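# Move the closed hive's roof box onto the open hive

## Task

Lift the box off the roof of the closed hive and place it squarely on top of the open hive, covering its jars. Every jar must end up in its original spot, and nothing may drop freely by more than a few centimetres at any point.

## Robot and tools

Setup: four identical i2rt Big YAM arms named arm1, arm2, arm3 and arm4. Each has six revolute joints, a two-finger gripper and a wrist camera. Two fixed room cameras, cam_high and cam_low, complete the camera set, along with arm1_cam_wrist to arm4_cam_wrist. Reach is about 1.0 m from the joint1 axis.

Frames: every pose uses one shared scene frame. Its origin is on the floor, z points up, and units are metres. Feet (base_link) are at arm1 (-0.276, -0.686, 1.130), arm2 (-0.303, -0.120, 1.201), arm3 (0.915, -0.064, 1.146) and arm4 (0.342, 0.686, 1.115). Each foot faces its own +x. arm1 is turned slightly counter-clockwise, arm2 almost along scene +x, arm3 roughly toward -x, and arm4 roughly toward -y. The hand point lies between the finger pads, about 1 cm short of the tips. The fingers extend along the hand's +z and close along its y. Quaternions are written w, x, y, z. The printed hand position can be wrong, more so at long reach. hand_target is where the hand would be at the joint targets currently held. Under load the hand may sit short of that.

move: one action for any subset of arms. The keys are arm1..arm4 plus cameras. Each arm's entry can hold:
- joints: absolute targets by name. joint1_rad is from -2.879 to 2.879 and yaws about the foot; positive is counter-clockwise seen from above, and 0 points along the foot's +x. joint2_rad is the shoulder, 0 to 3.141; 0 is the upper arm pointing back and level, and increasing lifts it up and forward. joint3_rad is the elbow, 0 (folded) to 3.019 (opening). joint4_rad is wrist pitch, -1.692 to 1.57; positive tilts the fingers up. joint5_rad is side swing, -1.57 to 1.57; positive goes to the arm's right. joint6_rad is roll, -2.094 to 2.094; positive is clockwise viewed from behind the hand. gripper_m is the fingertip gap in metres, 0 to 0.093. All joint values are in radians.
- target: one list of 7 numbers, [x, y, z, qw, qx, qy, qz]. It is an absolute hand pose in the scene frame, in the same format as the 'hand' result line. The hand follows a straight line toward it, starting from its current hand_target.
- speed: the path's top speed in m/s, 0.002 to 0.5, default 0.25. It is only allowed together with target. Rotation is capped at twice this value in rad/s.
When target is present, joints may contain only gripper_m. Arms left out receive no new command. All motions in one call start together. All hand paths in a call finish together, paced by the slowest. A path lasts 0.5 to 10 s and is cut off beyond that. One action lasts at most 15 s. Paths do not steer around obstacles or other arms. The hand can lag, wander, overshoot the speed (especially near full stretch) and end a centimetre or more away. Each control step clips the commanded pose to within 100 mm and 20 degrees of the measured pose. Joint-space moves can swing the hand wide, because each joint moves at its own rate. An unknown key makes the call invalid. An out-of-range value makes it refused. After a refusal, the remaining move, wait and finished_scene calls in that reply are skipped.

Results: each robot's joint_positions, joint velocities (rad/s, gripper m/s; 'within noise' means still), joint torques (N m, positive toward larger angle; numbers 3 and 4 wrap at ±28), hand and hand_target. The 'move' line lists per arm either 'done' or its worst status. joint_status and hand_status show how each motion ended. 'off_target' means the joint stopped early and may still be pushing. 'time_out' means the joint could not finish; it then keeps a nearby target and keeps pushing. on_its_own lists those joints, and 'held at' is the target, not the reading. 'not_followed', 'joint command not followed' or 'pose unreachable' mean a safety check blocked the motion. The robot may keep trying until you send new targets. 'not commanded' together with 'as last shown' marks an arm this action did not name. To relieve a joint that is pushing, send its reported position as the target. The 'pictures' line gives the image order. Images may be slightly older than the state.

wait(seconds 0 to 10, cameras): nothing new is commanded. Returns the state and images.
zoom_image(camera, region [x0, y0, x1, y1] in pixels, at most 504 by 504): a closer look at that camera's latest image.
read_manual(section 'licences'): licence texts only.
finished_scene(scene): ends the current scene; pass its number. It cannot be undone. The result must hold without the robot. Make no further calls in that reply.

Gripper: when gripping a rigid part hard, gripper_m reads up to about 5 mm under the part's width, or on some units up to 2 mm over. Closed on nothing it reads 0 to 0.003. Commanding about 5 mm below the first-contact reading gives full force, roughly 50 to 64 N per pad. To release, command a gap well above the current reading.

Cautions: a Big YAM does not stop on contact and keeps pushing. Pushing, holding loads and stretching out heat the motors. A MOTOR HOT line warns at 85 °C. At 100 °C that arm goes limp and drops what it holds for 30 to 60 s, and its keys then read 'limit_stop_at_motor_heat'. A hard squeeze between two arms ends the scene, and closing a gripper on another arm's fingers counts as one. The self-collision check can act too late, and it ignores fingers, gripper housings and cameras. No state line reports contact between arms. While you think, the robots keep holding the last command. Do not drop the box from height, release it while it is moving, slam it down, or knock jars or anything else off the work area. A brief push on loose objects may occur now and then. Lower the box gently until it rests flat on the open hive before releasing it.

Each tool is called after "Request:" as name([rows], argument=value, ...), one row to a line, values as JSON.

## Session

Request:
move()

Request:
zoom_image(camera="arm1_cam_wrist", region=[180, 80, 440, 310])

Request:
zoom_image(camera="arm2_cam_wrist", region=[240, 180, 480, 400])

Request:
zoom_image(camera="cam_low", region=[400, 190, 520, 290])

Scene clock: 0.00 s.
Joint torques (N m): no reading
Heat: arm1: hottest joint1_rad 38 °C; arm2: hottest joint1_rad 36 °C; arm3: hottest joint1_rad 36 °C; arm4: hottest joint2_rad 36 °C.
Joint velocities: within noise
arm1.joint_positions: joint1_rad=-0.101 joint2_rad=+0.597 joint3_rad=+1.316 joint4_rad=-1.146 joint5_rad=+0.204 joint6_rad=-0.336 gripper_m=+0.09396
arm1.joint_status: not commanded
arm1.hand: x=-0.0198 y=-0.6619 z=+1.6805 quat_wxyz=(-0.534, +0.180, -0.818, +0.115) (m; scene frame)
arm1.hand_target: x=-0.0229 y=-0.6626 z=+1.6934 quat_wxyz=(-0.546, +0.177, -0.811, +0.115) (m; scene frame)
arm1.hand_status: not commanded
arm2.joint_positions: joint1_rad=-0.181 joint2_rad=+0.626 joint3_rad=+1.378 joint4_rad=-1.324 joint5_rad=-0.237 joint6_rad=+0.083 gripper_m=+0.09396
arm2.joint_status: not commanded
arm2.hand: x=-0.0612 y=-0.1358 z=+1.7378 quat_wxyz=(-0.483, -0.093, -0.869, -0.052) (m; scene frame)
arm2.hand_target: x=-0.0633 y=-0.1350 z=+1.7467 quat_wxyz=(-0.492, -0.091, -0.865, -0.051) (m; scene frame)
arm2.hand_status: not commanded
arm3.joint_positions: joint1_rad=+0.133 joint2_rad=+0.548 joint3_rad=+1.429 joint4_rad=-1.520 joint5_rad=-0.253 joint6_rad=-0.242 gripper_m=+0.09396
arm3.joint_status: not commanded
arm3.hand: x=+0.7559 y=-0.1339 z=+1.6831 quat_wxyz=(-0.114, -0.850, -0.252, +0.449) (m; scene frame)
arm3.hand_target: x=+0.7577 y=-0.1334 z=+1.6936 quat_wxyz=(-0.113, -0.844, -0.252, +0.460) (m; scene frame)
arm3.hand_status: not commanded
arm4.joint_positions: joint1_rad=+0.455 joint2_rad=+0.590 joint3_rad=+1.318 joint4_rad=-1.342 joint5_rad=+0.195 joint6_rad=+0.414 gripper_m=+0.09396
arm4.joint_status: not commanded
arm4.hand: x=+0.3805 y=+0.4520 z=+1.6238 quat_wxyz=(-0.381, -0.686, -0.563, +0.261) (m; scene frame)
arm4.hand_target: x=+0.3798 y=+0.4540 z=+1.6349 quat_wxyz=(-0.392, -0.682, -0.558, +0.265) (m; scene frame)
arm4.hand_status: not commanded
pictures: arm1_cam_wrist, arm2_cam_wrist, arm3_cam_wrist, arm4_cam_wrist, cam_high, cam_low
camera_calibration:
arm1_cam_wrist: T_world_to_cam=[[0.168163, -0.906994, 0.386113, -1.24656], [-0.844429, -0.334629, -0.418285, 0.464963], [0.508587, -0.255705, -0.822165, 1.34527], [0, 0, 0, 1]] pos_world=[-0.0819312, -0.63104, 1.78183]
arm2_cam_wrist: T_world_to_cam=[[-0.130009, -0.970136, -0.204779, 0.21827], [-0.928809, 0.191442, -0.317275, 0.519808], [0.347003, 0.148951, -0.92596, 1.7786], [0, 0, 0, 1]] pos_world=[-0.106001, -0.152687, 1.85653]
arm3_cam_wrist: T_world_to_cam=[[-0.538792, 0.841832, 0.0319603, 0.466946], [0.788835, 0.517463, -0.331618, 0.0345507], [-0.295705, -0.153462, -0.942872, 1.91583], [0, 0, 0, 1]] pos_world=[0.790852, -0.116962, 1.80291]
arm4_cam_wrist: T_world_to_cam=[[-0.972309, 0.066865, -0.223927, 0.702497], [0.137712, 0.93809, -0.317841, 0.045078], [0.188811, -0.339878, -0.921322, 1.7027], [0, 0, 0, 1]] pos_world=[0.355348, 0.489449, 1.74037]

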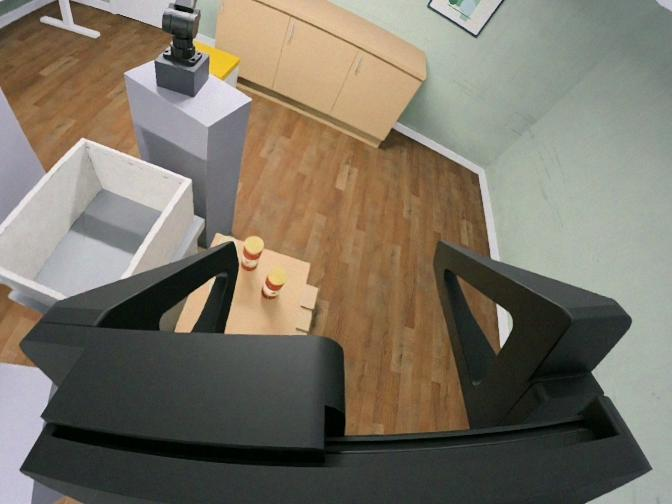

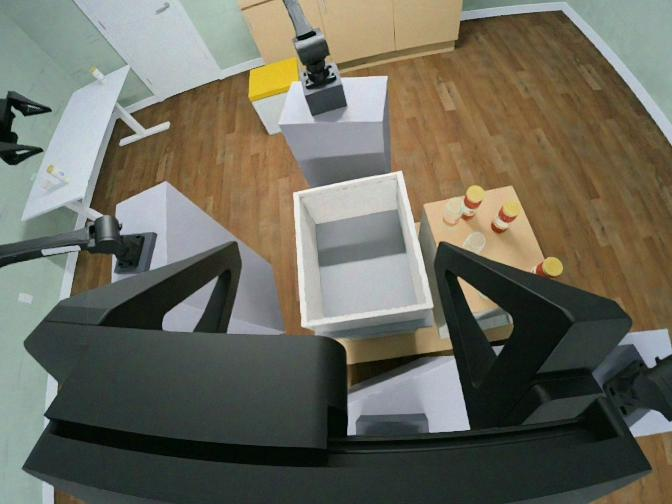

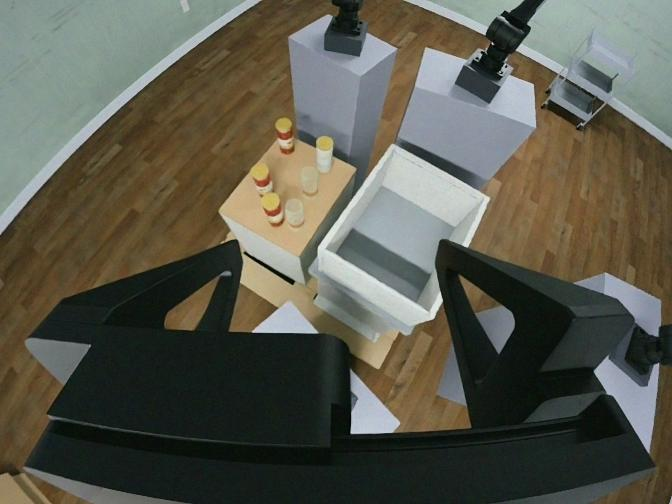

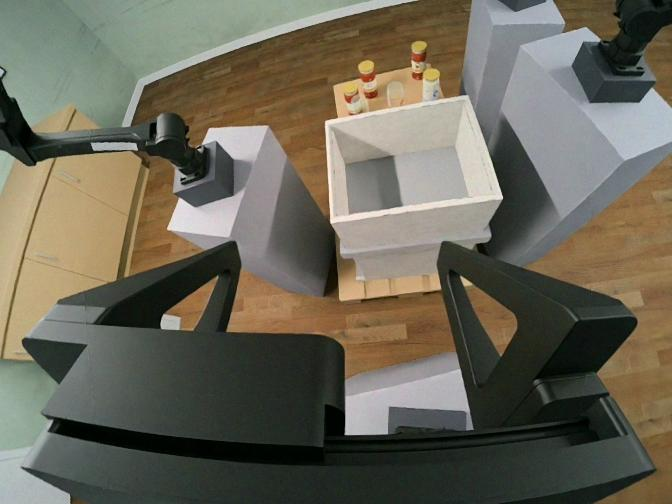

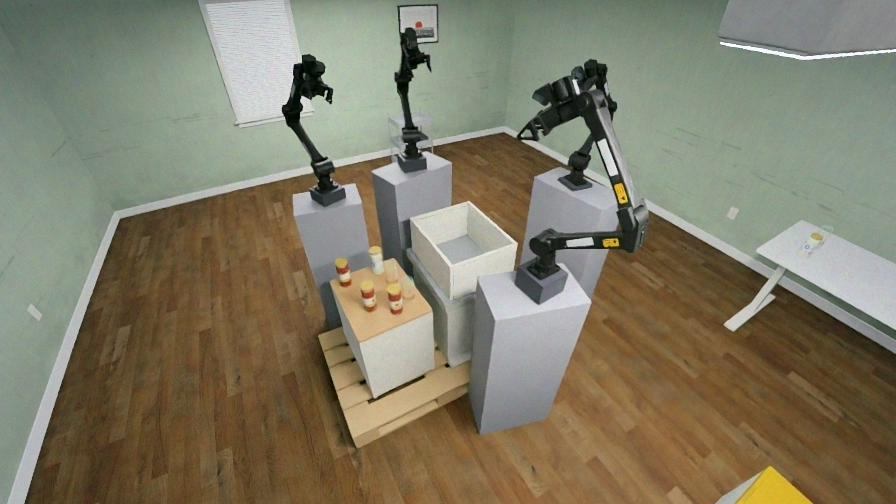

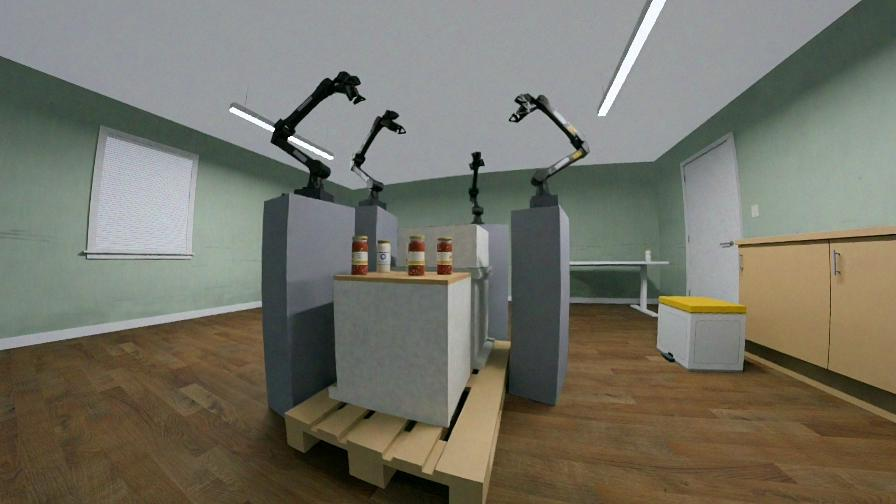

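Scaled by 1.938 from the camera's 672x504 image, which has a finer 960x720 frame.

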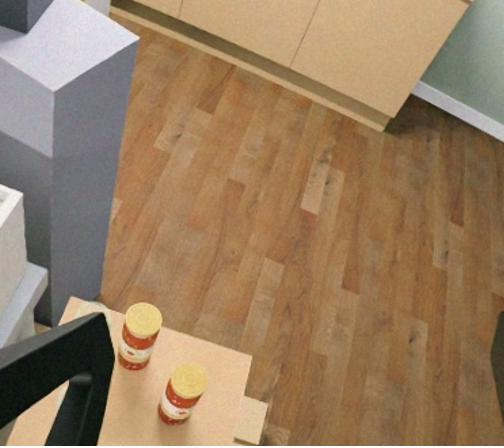

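Scaled by 2.100 from the camera's 672x504 image, which has a finer 960x720 frame.

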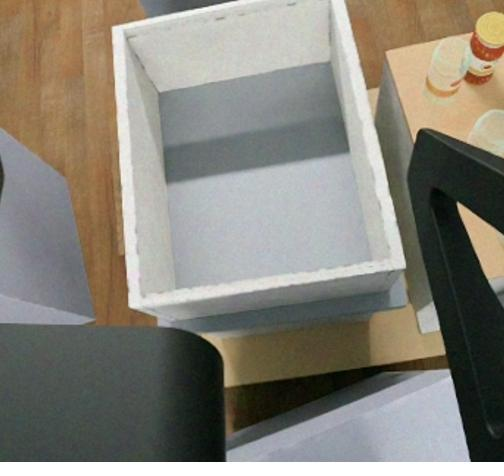

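Scaled by 4.200.

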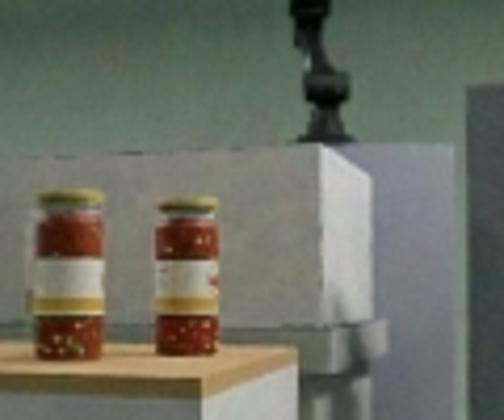

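Request:
zoom_image(camera="arm3_cam_wrist", region=[200, 100, 500, 370])

Request:
zoom_image(camera="arm2_cam_wrist", region=[400, 160, 620, 350])

Request:
zoom_image(camera="cam_high", region=[320, 190, 540, 410])

Scaled by 1.680 from the camera's 672x504 image, which has a finer 960x720 frame.

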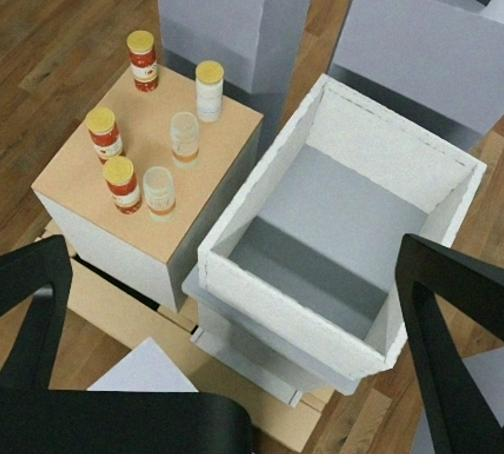

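Scaled by 2.291 from the camera's 672x504 image, which has a finer 960x720 frame.

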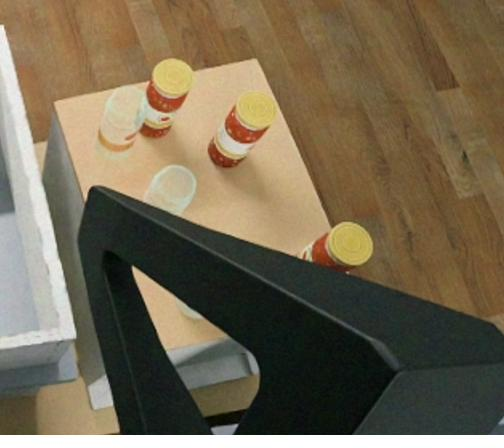

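Scaled by 2.291.

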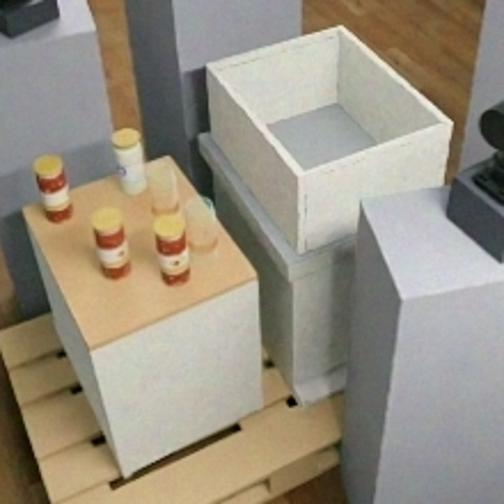

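Request:
move(arm1={"joints":{"joint1_rad":-0.215,"joint2_rad":0.25,"joint4_rad":-1.66,"joint5_rad":0,"joint6_rad":0}}, arm2={"target":[0.018,-0.075,1.04,0,0.7132,0.7009,0],"speed":0.3}, arm3={"target":[0.485,-0.085,1.04,0,0.7132,0.7009,0],"speed":0.3})

Scene clock: 25.70 s.
Joint torques (N m): arm1=[-0.5 10.75 6.89 1.17 -0.02 0.06] | arm2=[-1.14 -9.05 4.25 1.29 -0.07 0.04] | arm3=[2.14 -14.45 7.68 0.7 0.03 -0.26] | arm4=[-0.97 3.08 10.41 2.29 0.07 -0.05]
Heat: arm1: hottest joint3_rad 40 °C; arm2: hottest joint1_rad 35 °C; arm3: hottest joint1_rad 36 °C; arm4: hottest joint3_rad 40 °C.
move: arm1 done; arm2 done; arm3 off_target
Joint velocities: within noise
arm1.joint_positions: joint1_rad=-0.201 joint2_rad=+0.238 joint3_rad=+1.324 joint4_rad=-1.650 joint5_rad=+0.002 joint6_rad=-0.008 gripper_m=+0.09396
arm1.joint_status: all done
arm1.hand: x=-0.2204 y=-0.6788 z=+1.6211 quat_wxyz=(-0.483, +0.059, -0.873, -0.028) (m; scene frame)
arm1.hand_target: x=-0.2207 y=-0.6794 z=+1.6246 quat_wxyz=(-0.480, +0.051, -0.875, -0.027) (m; scene frame)
arm1.hand_status: not commanded
arm2.joint_positions: joint1_rad=+0.242 joint2_rad=+1.921 joint3_rad=+0.626 joint4_rad=-0.269 joint5_rad=-0.013 joint6_rad=+1.713 gripper_m=+0.09396
arm2.joint_status: not commanded
arm2.hand: x=+0.0133 y=-0.0715 z=+1.0468 quat_wxyz=(-0.001, -0.703, -0.712, +0.001) (m; scene frame)
arm2.hand_target: x=+0.0178 y=-0.0750 z=+1.0402 quat_wxyz=(+0.000, -0.713, -0.701, +0.000) (m; scene frame)
arm2.hand_status: done (0.009 m and 1.7 deg from the pose sent, 0.705 m and 95.0 deg at the start)
arm3.joint_positions: joint1_rad=-0.040 joint2_rad=+1.921 joint3_rad=+0.918 joint4_rad=-0.593 joint5_rad=+0.015 joint6_rad=-1.484 gripper_m=+0.09396
arm3.joint_status: not commanded
arm3.hand: x=+0.5008 y=-0.0805 z=+1.0388 quat_wxyz=(-0.009, -0.722, -0.691, -0.009) (m; scene frame)
arm3.hand_target: x=+0.4853 y=-0.0850 z=+1.0404 quat_wxyz=(+0.000, -0.713, -0.701, +0.000) (m; scene frame)
arm3.hand_status: off_target (0.016 m and 2.1 deg from the pose sent, 0.699 m and 77.0 deg at the start)
arm4: as last shown
pictures: arm1_cam_wrist, arm2_cam_wrist, arm3_cam_wrist, arm4_cam_wrist, cam_high, cam_low
camera_calibration:
arm1_cam_wrist: T_world_to_cam=[[0.127992, -0.991665, 0.0148181, -0.669745], [-0.92796, -0.125015, -0.351087, 0.28003], [0.350013, 0.0311855, -0.936226, 1.73892], [0, 0, 0, 1]] pos_world=[-0.263067, -0.683384, 1.73626]
arm2_cam_wrist: T_world_to_cam=[[-0.999818, 0.0189172, 0.00253076, 0.014117], [0.016427, 0.785429, 0.618733, -0.592358], [0.00971698, 0.618662, -0.785597, 0.994459], [0, 0, 0, 1]] pos_world=[0.0141819, -0.150246, 1.14772]
arm3_cam_wrist: T_world_to_cam=[[-0.998637, 0.0392196, -0.0344494, 0.539839], [0.0117258, 0.811611, 0.584081, -0.543949], [0.0508669, 0.58288, -0.810964, 0.989925], [0, 0, 0, 1]] pos_world=[0.495127, -0.156705, 1.1391]
arm4_cam_wrist: T_world_to_cam=[[-0.972309, 0.066865, -0.223927, 0.702497], [0.137712, 0.93809, -0.317841, 0.045078], [0.188811, -0.339878, -0.921322, 1.7027], [0, 0, 0, 1]] pos_world=[0.355348, 0.489449, 1.74037]

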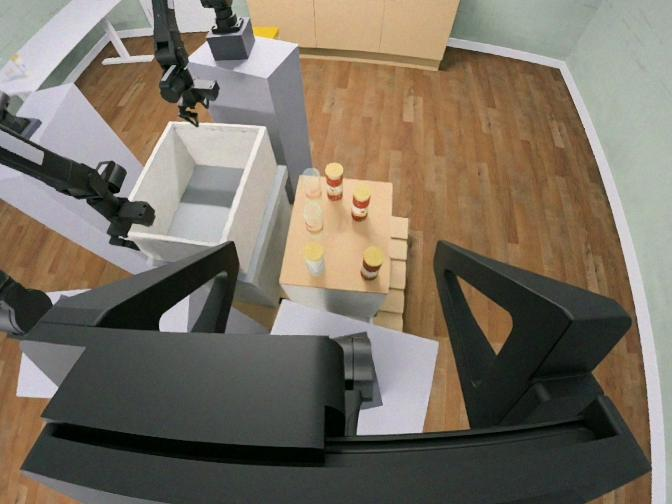

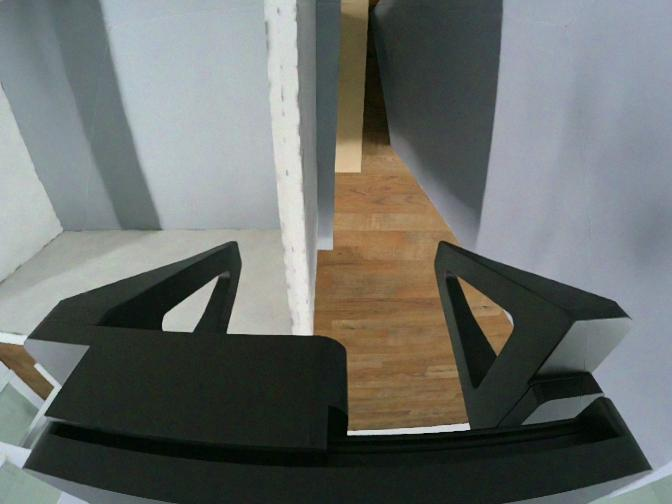

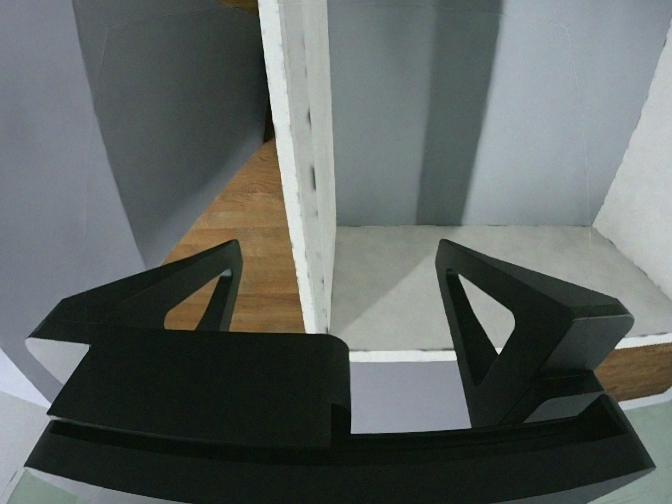

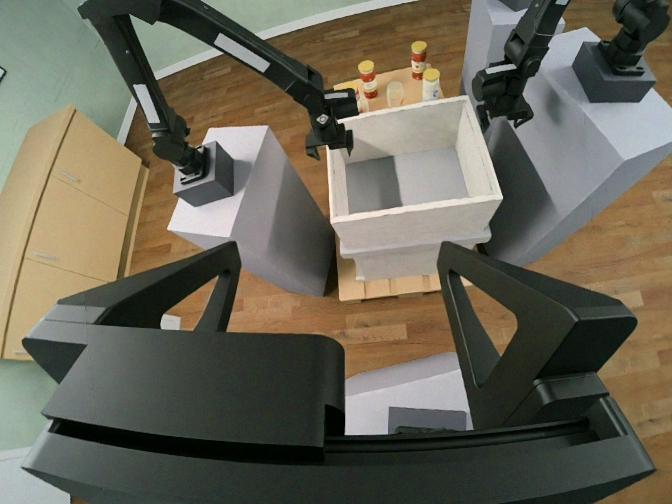

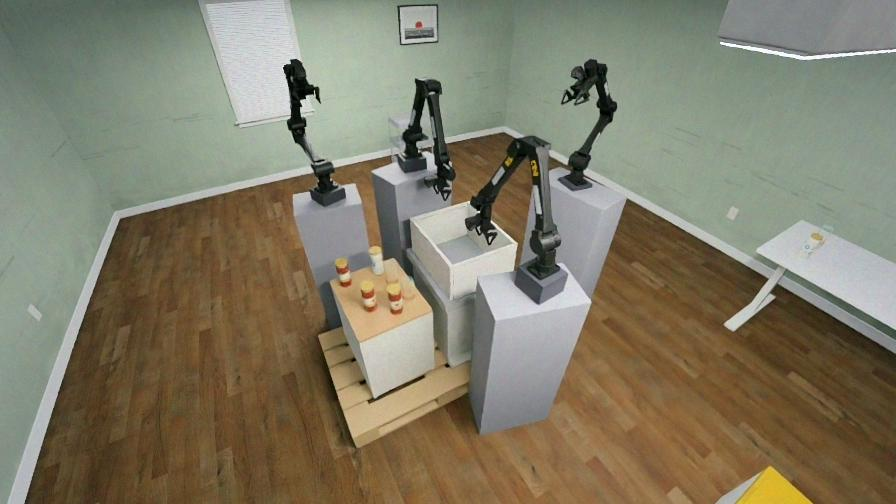

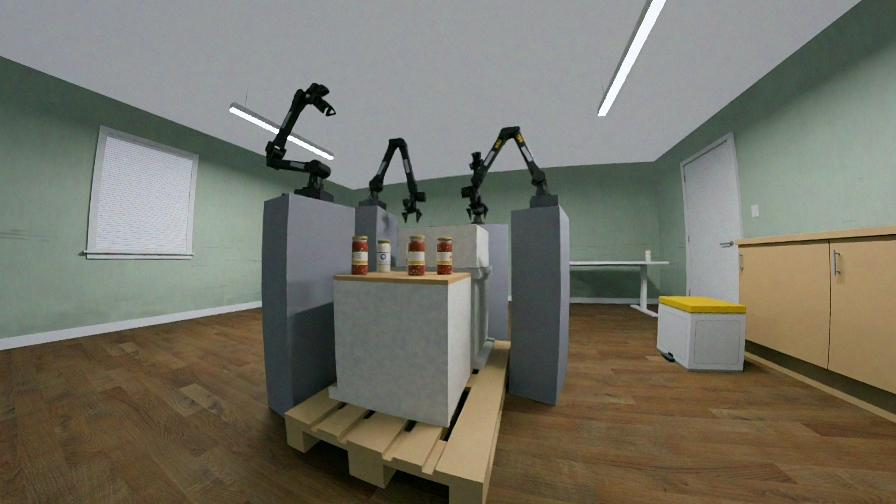

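Request:
move(arm2={"target":[0.0445,-0.108,0.950,0,0.7132,0.7009,0],"speed":0.12}, arm3={"target":[0.511,-0.108,0.952,0,0.7132,0.7009,0],"speed":0.12}, cameras=["arm1_cam_wrist","arm2_cam_wrist","arm3_cam_wrist","arm4_cam_wrist","cam_low"])

Request:
zoom_image(camera="arm1_cam_wrist", region=[100, 100, 420, 340])

Request:
zoom_image(camera="cam_low", region=[390, 190, 510, 290])

Scene clock: 35.43 s.
Joint torques (N m): arm1=[-0.56 10.75 6.87 1.18 -0.01 0.06] | arm2=[-1.08 -11.69 2.24 1.29 -0.11 -0.31] | arm3=[2.14 -14.86 3.51 0.8 0.02 0.09] | arm4=[-1.03 3.08 10.56 2.35 0.1 -0.04]
Heat: arm1: hottest joint3_rad 39 °C; arm2: hottest joint1_rad 35 °C; arm3: hottest joint1_rad 36 °C; arm4: hottest joint3_rad 41 °C.
move: arm2 done; arm3 done
Joint velocities: within noise
arm1, arm4: as last shown
arm2.joint_positions: joint1_rad=+0.142 joint2_rad=+2.234 joint3_rad=+0.768 joint4_rad=-0.092 joint5_rad=-0.013 joint6_rad=+1.645 gripper_m=+0.09396
arm2.joint_status: not commanded
arm2.hand: x=+0.0466 y=-0.1034 z=+0.9590 quat_wxyz=(-0.003, -0.714, -0.700, -0.002) (m; scene frame)
arm2.hand_target: x=+0.0444 y=-0.1079 z=+0.9503 quat_wxyz=(+0.000, -0.713, -0.701, +0.000) (m; scene frame)
arm2.hand_status: done (0.010 m and 0.5 deg from the pose sent, 0.108 m and 1.7 deg at the start)
arm3.joint_positions: joint1_rad=+0.016 joint2_rad=+2.120 joint3_rad=+0.894 joint4_rad=-0.344 joint5_rad=+0.015 joint6_rad=-1.462 gripper_m=+0.09396
arm3.joint_status: not commanded
arm3.hand: x=+0.5105 y=-0.1043 z=+0.9568 quat_wxyz=(-0.001, -0.711, -0.704, +0.001) (m; scene frame)
arm3.hand_target: x=+0.5111 y=-0.1080 z=+0.9521 quat_wxyz=(+0.000, -0.713, -0.701, +0.000) (m; scene frame)
arm3.hand_status: done (0.006 m and 0.4 deg from the pose sent, 0.092 m and 2.1 deg at the start)
pictures: arm1_cam_wrist, arm2_cam_wrist, arm3_cam_wrist, arm4_cam_wrist, cam_low
camera_calibration:
arm1_cam_wrist: T_world_to_cam=[[0.127992, -0.991665, 0.0148181, -0.669745], [-0.92796, -0.125015, -0.351087, 0.28003], [0.350013, 0.0311855, -0.936226, 1.73892], [0, 0, 0, 1]] pos_world=[-0.263067, -0.683384, 1.73626]
arm2_cam_wrist: T_world_to_cam=[[-0.998679, 0.051188, -0.00458044, 0.0583049], [0.0373588, 0.784285, 0.619275, -0.515321], [0.0352918, 0.618285, -0.785161, 0.943279], [0, 0, 0, 1]] pos_world=[0.0441896, -0.182041, 1.06002]
arm3_cam_wrist: T_world_to_cam=[[-0.999955, 0.00488205, -0.00808634, 0.519361], [-0.000743596, 0.812735, 0.582633, -0.468963], [0.0094165, 0.582613, -0.812695, 0.959481], [0, 0, 0, 1]] pos_world=[0.509955, -0.180399, 1.0572]
arm4_cam_wrist: T_world_to_cam=[[-0.972309, 0.066865, -0.223927, 0.702497], [0.137712, 0.93809, -0.317841, 0.045078], [0.188811, -0.339878, -0.921322, 1.7027], [0, 0, 0, 1]] pos_world=[0.355348, 0.489449, 1.74037]

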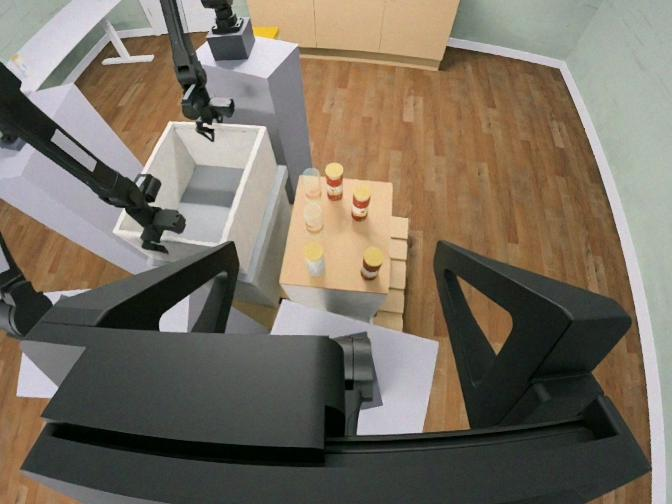

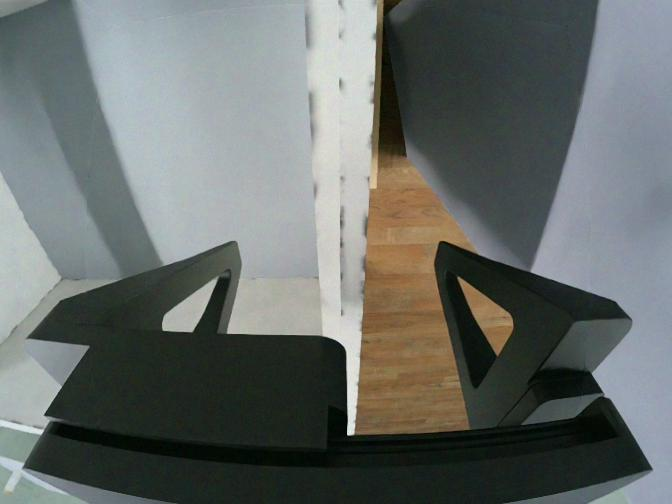

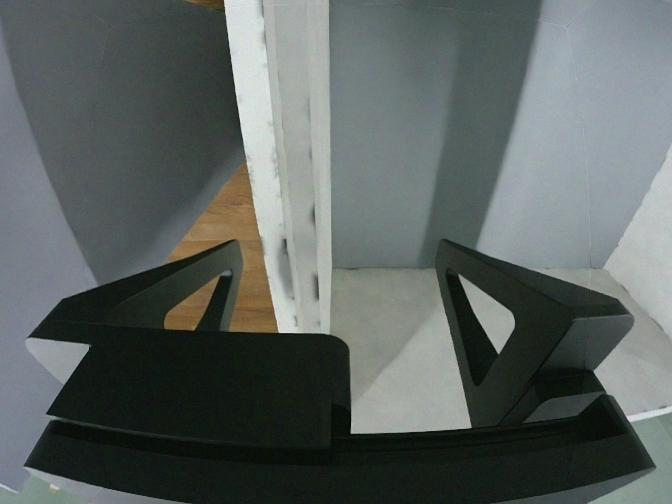

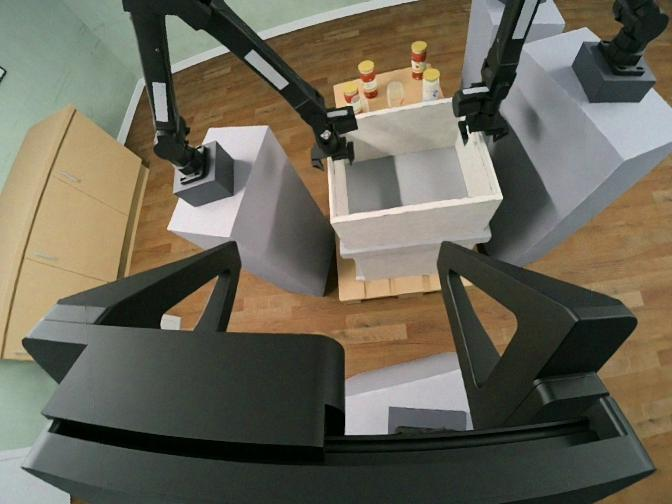

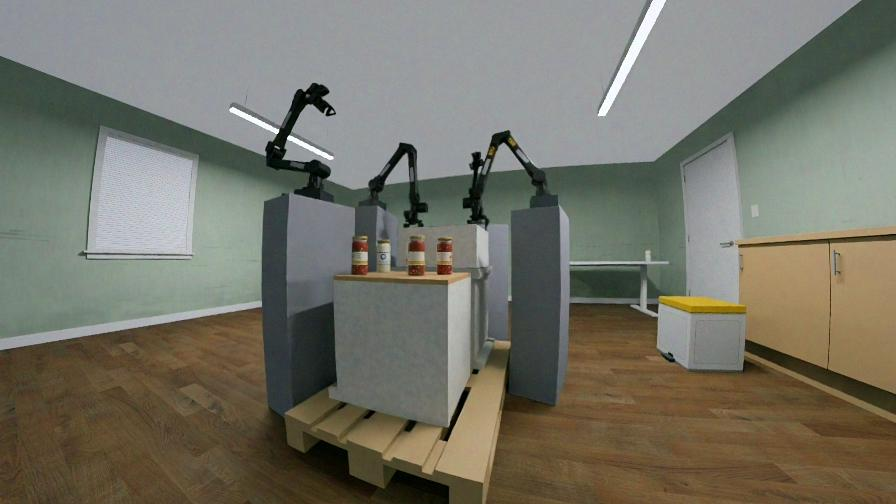

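Scaled by 1.575 from the camera's 672x504 image, which has a finer 960x720 frame.

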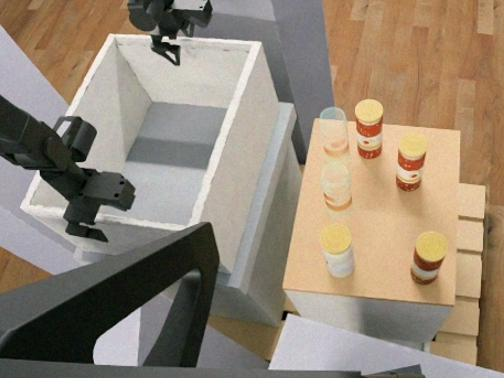

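Scaled by 4.200.

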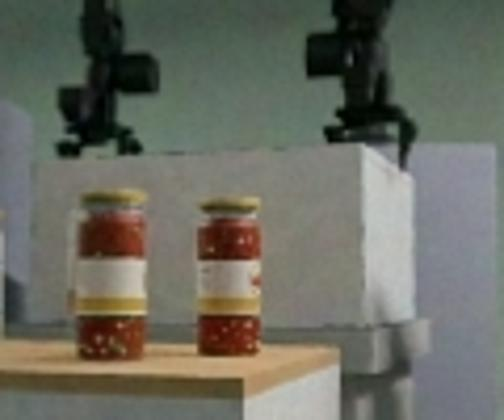

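Request:
zoom_image(camera="arm3_cam_wrist", region=[200, 130, 420, 340])

Request:
zoom_image(camera="arm2_cam_wrist", region=[240, 130, 460, 340])

Scaled by 2.291 from the camera's 672x504 image, which has a finer 960x720 frame.

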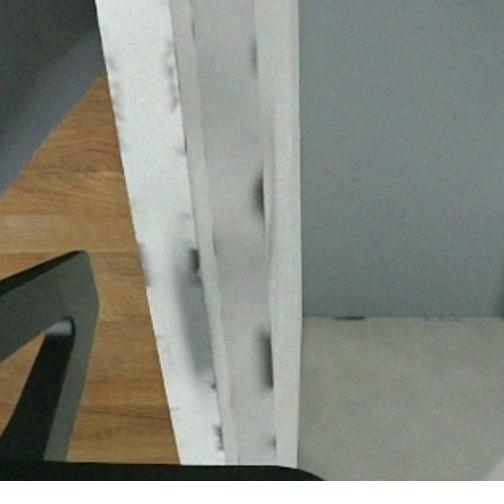

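Scaled by 2.291 from the camera's 672x504 image, which has a finer 960x720 frame.

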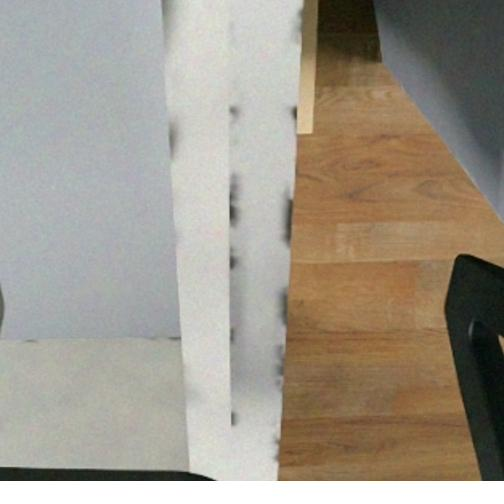

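Request:
move(arm2={"target":[0.038,-0.108,0.925,0,0.7132,0.7009,0],"speed":0.08}, arm3={"target":[0.536,-0.108,0.925,0,0.7132,0.7009,0],"speed":0.08}, cameras=["arm2_cam_wrist","arm3_cam_wrist","cam_low"])

Request:
zoom_image(camera="cam_low", region=[390, 190, 510, 290])

Scene clock: 44.37 s.
Joint torques (N m): arm1=[-0.56 10.75 6.89 1.17 -0.02 0.06] | arm2=[-1.32 -11.93 1.66 1.32 -0.07 -0.27] | arm3=[2.2 -14.45 2.41 0.76 0.03 0.1] | arm4=[-0.97 3.19 10.55 2.19 0.09 -0.04]
Heat: arm1: hottest joint3_rad 39 °C; arm2: hottest joint1_rad 35 °C; arm3: hottest joint1_rad 36 °C; arm4: hottest joint3_rad 42 °C.
move: arm2 off_target; arm3 done
Joint velocities: within noise
arm1, arm4: as last shown
arm2.joint_positions: joint1_rad=+0.142 joint2_rad=+2.312 joint3_rad=+0.783 joint4_rad=-0.027 joint5_rad=-0.014 joint6_rad=+1.644 gripper_m=+0.09396
arm2.joint_status: not commanded
arm2.hand: x=+0.0423 y=-0.1039 z=+0.9341 quat_wxyz=(-0.004, -0.714, -0.700, -0.003) (m; scene frame)
arm2.hand_target: x=+0.0378 y=-0.1078 z=+0.9253 quat_wxyz=(+0.000, -0.713, -0.701, +0.000) (m; scene frame)
arm2.hand_status: off_target (0.011 m and 0.6 deg from the pose sent, 0.035 m and 0.5 deg at the start)
arm3.joint_positions: joint1_rad=+0.021 joint2_rad=+2.177 joint3_rad=+0.842 joint4_rad=-0.233 joint5_rad=+0.015 joint6_rad=-1.456 gripper_m=+0.09396
arm3.joint_status: not commanded
arm3.hand: x=+0.5341 y=-0.1042 z=+0.9297 quat_wxyz=(+0.000, -0.711, -0.703, +0.002) (m; scene frame)
arm3.hand_target: x=+0.5361 y=-0.1080 z=+0.9251 quat_wxyz=(+0.000, -0.713, -0.701, +0.000) (m; scene frame)
arm3.hand_status: done (0.006 m and 0.4 deg from the pose sent, 0.041 m and 0.5 deg at the start)
pictures: arm2_cam_wrist, arm3_cam_wrist, cam_low
camera_calibration:
arm2_cam_wrist: T_world_to_cam=[[-0.998703, 0.0504643, -0.00679759, 0.0558944], [0.0353985, 0.784023, 0.619722, -0.499553], [0.0366033, 0.618677, -0.784792, 0.923878], [0, 0, 0, 1]] pos_world=[0.0396883, -0.182742, 1.03502]
arm3_cam_wrist: T_world_to_cam=[[-0.99996, 0.00647486, -0.0061959, 0.541285], [0.00165424, 0.812851, 0.582469, -0.454386], [0.00880775, 0.582436, -0.812829, 0.937686], [0, 0, 0, 1]] pos_world=[0.533756, -0.180299, 1.0302]

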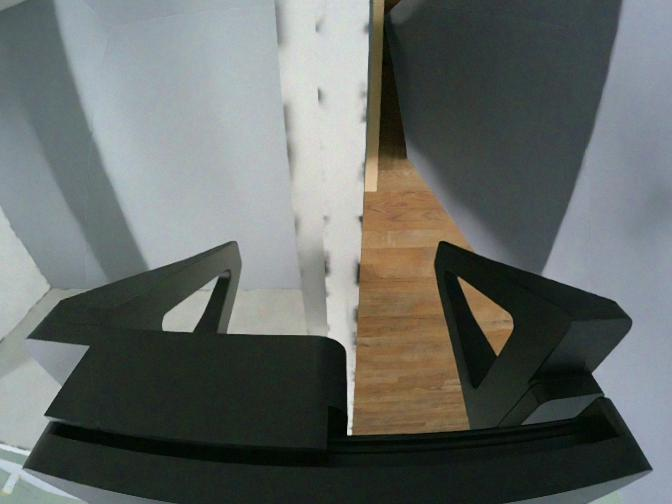

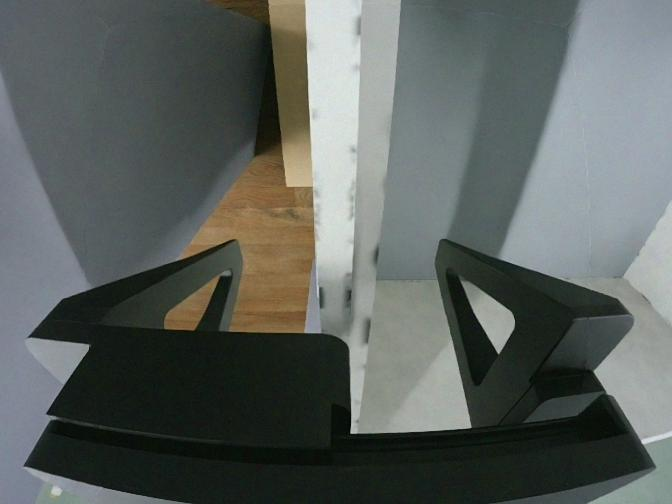

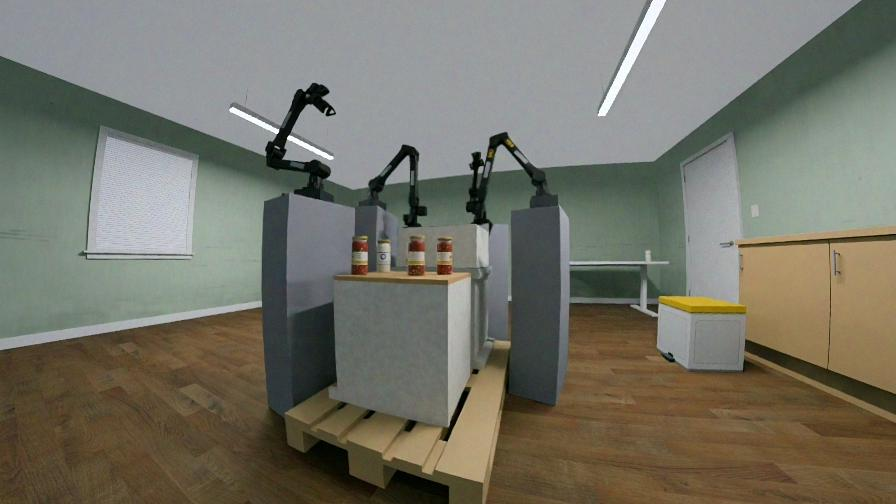

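Scaled by 4.200.

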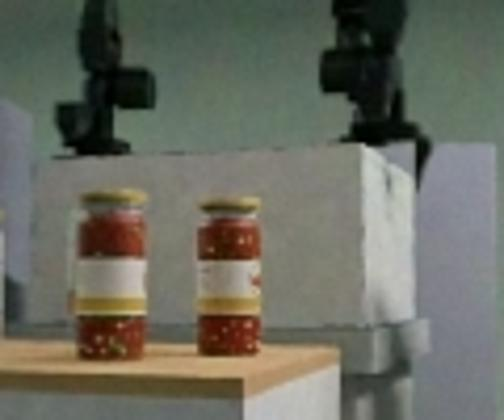

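Request:
move(arm2={"joints":{"gripper_m":0.028}}, arm3={"joints":{"gripper_m":0.028}}, cameras=[])

Request:
move(arm2={"joints":{"gripper_m":0.005}}, arm3={"joints":{"gripper_m":0.005}}, cameras=["arm2_cam_wrist","arm3_cam_wrist"])

Scene clock: 46.83 s.
Joint torques (N m): arm1=[-0.5 10.75 6.91 1.16 -0.02 0.06] | arm2=[-1.08 -11.52 1.54 1.22 -0.09 -0.26] | arm3=[2.26 -14.39 2.43 0.79 0.03 0.09] | arm4=[-0.62 2.96 10.5 2.15 0.05 -0.04]
Heat: arm1: hottest joint3_rad 39 °C; arm2: hottest joint1_rad 35 °C; arm3: hottest joint1_rad 36 °C; arm4: hottest joint3_rad 42 °C.
move: arm2 done; arm3 done
Joint velocities: within noise
arm1, arm4: as last shown
arm2.joint_positions: joint1_rad=+0.142 joint2_rad=+2.312 joint3_rad=+0.783 joint4_rad=-0.026 joint5_rad=-0.014 joint6_rad=+1.644 gripper_m=+0.02816
arm2.joint_status: all done
arm2.hand: x=+0.0426 y=-0.1039 z=+0.9341 quat_wxyz=(-0.004, -0.714, -0.700, -0.003) (m; scene frame)
arm2.hand_target: x=+0.0378 y=-0.1079 z=+0.9253 quat_wxyz=(+0.000, -0.713, -0.701, +0.000) (m; scene frame)
arm2.hand_status: not commanded
arm3.joint_positions: joint1_rad=+0.021 joint2_rad=+2.177 joint3_rad=+0.842 joint4_rad=-0.233 joint5_rad=+0.015 joint6_rad=-1.456 gripper_m=+0.02819
arm3.joint_status: all done
arm3.hand: x=+0.5341 y=-0.1042 z=+0.9297 quat_wxyz=(+0.000, -0.711, -0.703, +0.002) (m; scene frame)
arm3.hand_target: x=+0.5361 y=-0.1080 z=+0.9251 quat_wxyz=(+0.000, -0.713, -0.701, +0.000) (m; scene frame)
arm3.hand_status: not commanded
pictures: none
No camera images: "cameras" was empty.

Scene clock: 47.33 s.
Joint torques (N m): arm1=[-0.44 10.75 6.89 1.17 -0.02 0.06] | arm2=[-1.26 -11.75 1.29 1.07 -0.04 -0.2] | arm3=[2.2 -14.45 2.36 0.51 -0.02 0.08] | arm4=[-1.2 3.31 10.37 2.18 0.09 -0.05]
Heat: arm1: hottest joint3_rad 39 °C; arm2: hottest joint1_rad 35 °C; arm3: hottest joint1_rad 36 °C; arm4: hottest joint3_rad 42 °C.
move: arm2 off_target; arm3 off_target
Joint velocities: within noise
arm1, arm4: as last shown
arm2.joint_positions: joint1_rad=+0.142 joint2_rad=+2.312 joint3_rad=+0.787 joint4_rad=-0.021 joint5_rad=-0.014 joint6_rad=+1.638 gripper_m=+0.01930
arm2.joint_status: gripper_m off_target (ended at +0.01933, target +0.00500)
arm2.hand: x=+0.0461 y=-0.1037 z=+0.9342 quat_wxyz=(-0.007, -0.712, -0.702, -0.007) (m; scene frame)
arm2.hand_target: x=+0.0378 y=-0.1079 z=+0.9253 quat_wxyz=(+0.000, -0.713, -0.701, +0.000) (m; scene frame)
arm2.hand_status: not commanded
arm3.joint_positions: joint1_rad=+0.021 joint2_rad=+2.177 joint3_rad=+0.843 joint4_rad=-0.225 joint5_rad=+0.016 joint6_rad=-1.455 gripper_m=+0.01961
arm3.joint_status: gripper_m off_target (ended at +0.01964, target +0.00500)
arm3.hand: x=+0.5315 y=-0.1043 z=+0.9299 quat_wxyz=(+0.003, -0.712, -0.703, +0.005) (m; scene frame)
arm3.hand_target: x=+0.5360 y=-0.1080 z=+0.9251 quat_wxyz=(+0.000, -0.713, -0.701, +0.000) (m; scene frame)
arm3.hand_status: not commanded
pictures: arm2_cam_wrist, arm3_cam_wrist
camera_calibration:
arm2_cam_wrist: T_world_to_cam=[[-0.998875, 0.0445335, -0.0163234, 0.0679674], [0.0248111, 0.783903, 0.620387, -0.500141], [0.040424, 0.619284, -0.784126, 0.922968], [0, 0, 0, 1]] pos_world=[0.0429899, -0.182544, 1.03511]
arm3_cam_wrist: T_world_to_cam=[[-0.999966, 0.00775365, 0.00262506, 0.530539], [0.00783109, 0.812699, 0.582632, -0.457838], [0.00238414, 0.582633, -0.812732, 0.941194], [0, 0, 0, 1]] pos_world=[0.531863, -0.180399, 1.0303]

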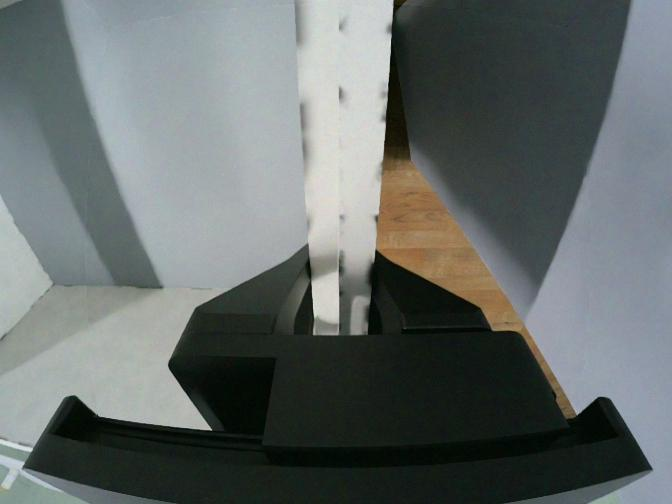

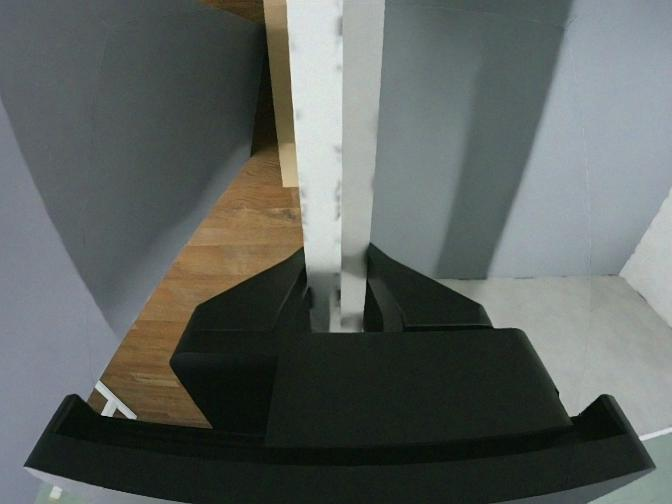

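Request:
move(arm2={"target":[0.042,-0.108,1.195,0,0.7132,0.7009,0],"speed":0.15}, arm3={"target":[0.533,-0.108,1.195,0,0.7132,0.7009,0],"speed":0.15}, cameras=["arm1_cam_wrist","arm4_cam_wrist","cam_low"])

Request:
zoom_image(camera="cam_low", region=[370, 170, 510, 290])

Request:
zoom_image(camera="arm1_cam_wrist", region=[100, 100, 420, 340])

Scene clock: 53.13 s.
Joint torques (N m): arm1=[-0.5 10.75 6.89 1.17 -0.02 0.05] | arm2=[-1.49 -16.21 8.21 -3.28 -0.32 -0.24] | arm3=[2.49 -18.78 10.14 -3.17 0.08 0.12] | arm4=[-1.2 2.84 10.56 2.39 0.05 -0.06]
Heat: arm1: hottest joint1_rad 38 °C; arm2: hottest joint1_rad 35 °C; arm3: hottest joint1_rad 36 °C; arm4: hottest joint3_rad 43 °C.
move: arm2 off_target; arm3 off_target
Joint velocities: within noise
arm1, arm4: as last shown
arm2.joint_positions: joint1_rad=+0.134 joint2_rad=+1.596 joint3_rad=+0.722 joint4_rad=-0.690 joint5_rad=-0.008 joint6_rad=+1.628 gripper_m=+0.01930
arm2.joint_status: not commanded
arm2.hand: x=+0.0425 y=-0.1039 z=+1.1664 quat_wxyz=(-0.004, -0.711, -0.703, +0.002) (m; scene frame)
arm2.hand_target: x=+0.0422 y=-0.1078 z=+1.1926 quat_wxyz=(-0.001, -0.713, -0.701, -0.001) (m; scene frame)
arm2.hand_status: off_target (0.029 m and 0.6 deg from the pose sent, 0.261 m and 1.1 deg at the start)
arm3.joint_positions: joint1_rad=+0.027 joint2_rad=+1.589 joint3_rad=+0.881 joint4_rad=-0.873 joint5_rad=+0.013 joint6_rad=-1.449 gripper_m=+0.01961
arm3.joint_status: not commanded
arm3.hand: x=+0.5329 y=-0.1034 z=+1.1579 quat_wxyz=(-0.005, -0.711, -0.703, -0.002) (m; scene frame)
arm3.hand_target: x=+0.5330 y=-0.1078 z=+1.1923 quat_wxyz=(+0.000, -0.713, -0.701, +0.001) (m; scene frame)
arm3.hand_status: off_target (0.037 m and 0.7 deg from the pose sent, 0.265 m and 0.7 deg at the start)
pictures: arm1_cam_wrist, arm4_cam_wrist, cam_low
camera_calibration:
arm1_cam_wrist: T_world_to_cam=[[0.127992, -0.991665, 0.0148181, -0.669745], [-0.92796, -0.125015, -0.351087, 0.28003], [0.350013, 0.0311855, -0.936226, 1.73892], [0, 0, 0, 1]] pos_world=[-0.263067, -0.683384, 1.73626]
arm4_cam_wrist: T_world_to_cam=[[-0.972309, 0.066865, -0.223927, 0.702497], [0.137712, 0.93809, -0.317841, 0.045078], [0.188811, -0.339878, -0.921322, 1.7027], [0, 0, 0, 1]] pos_world=[0.355348, 0.489449, 1.74037]

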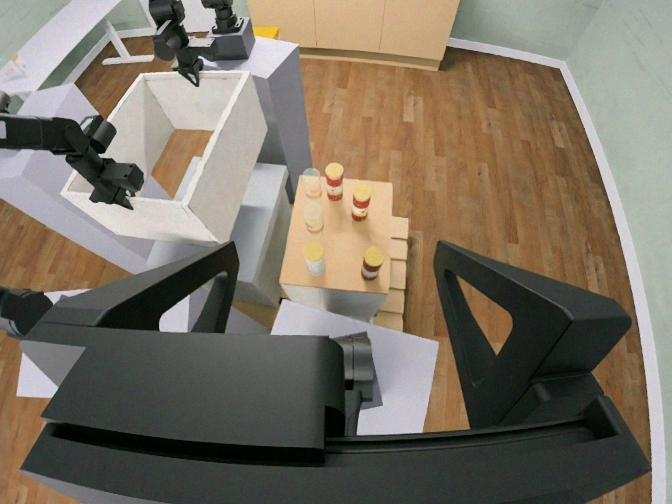

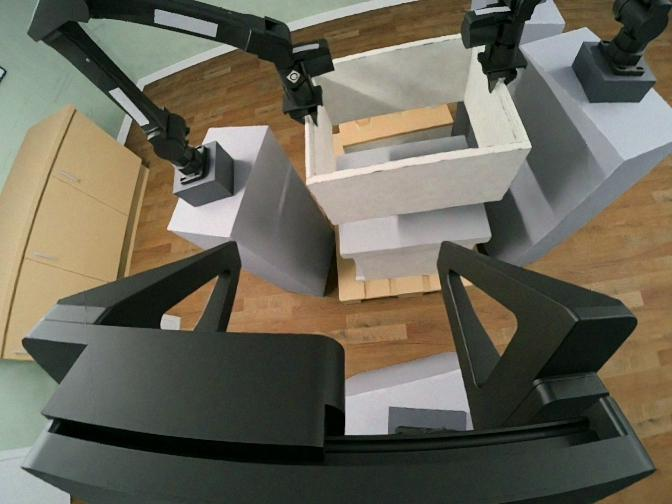

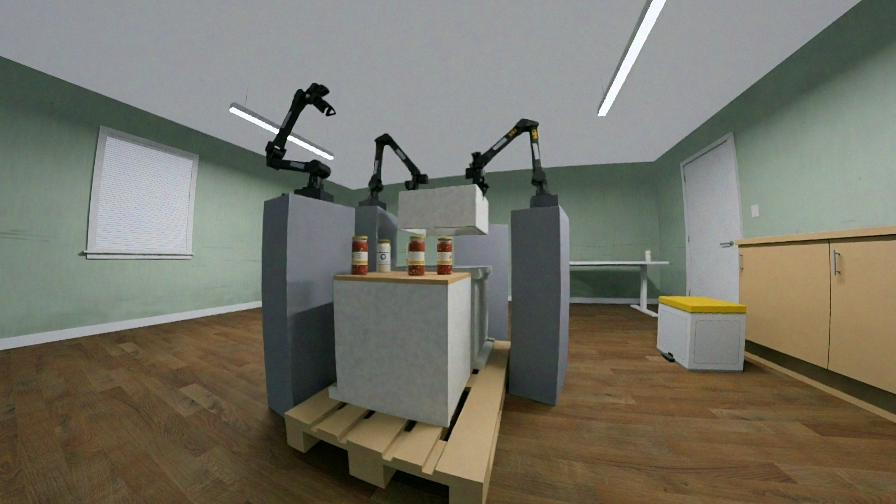

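Scaled by 3.600.

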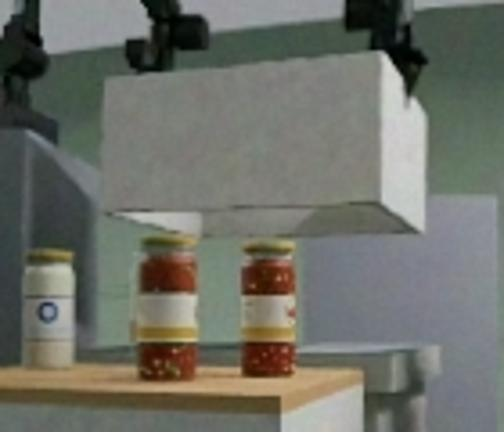

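Scaled by 1.575 from the camera's 672x504 image, which has a finer 960x720 frame.

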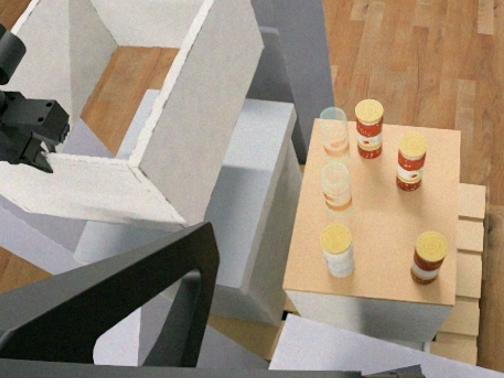

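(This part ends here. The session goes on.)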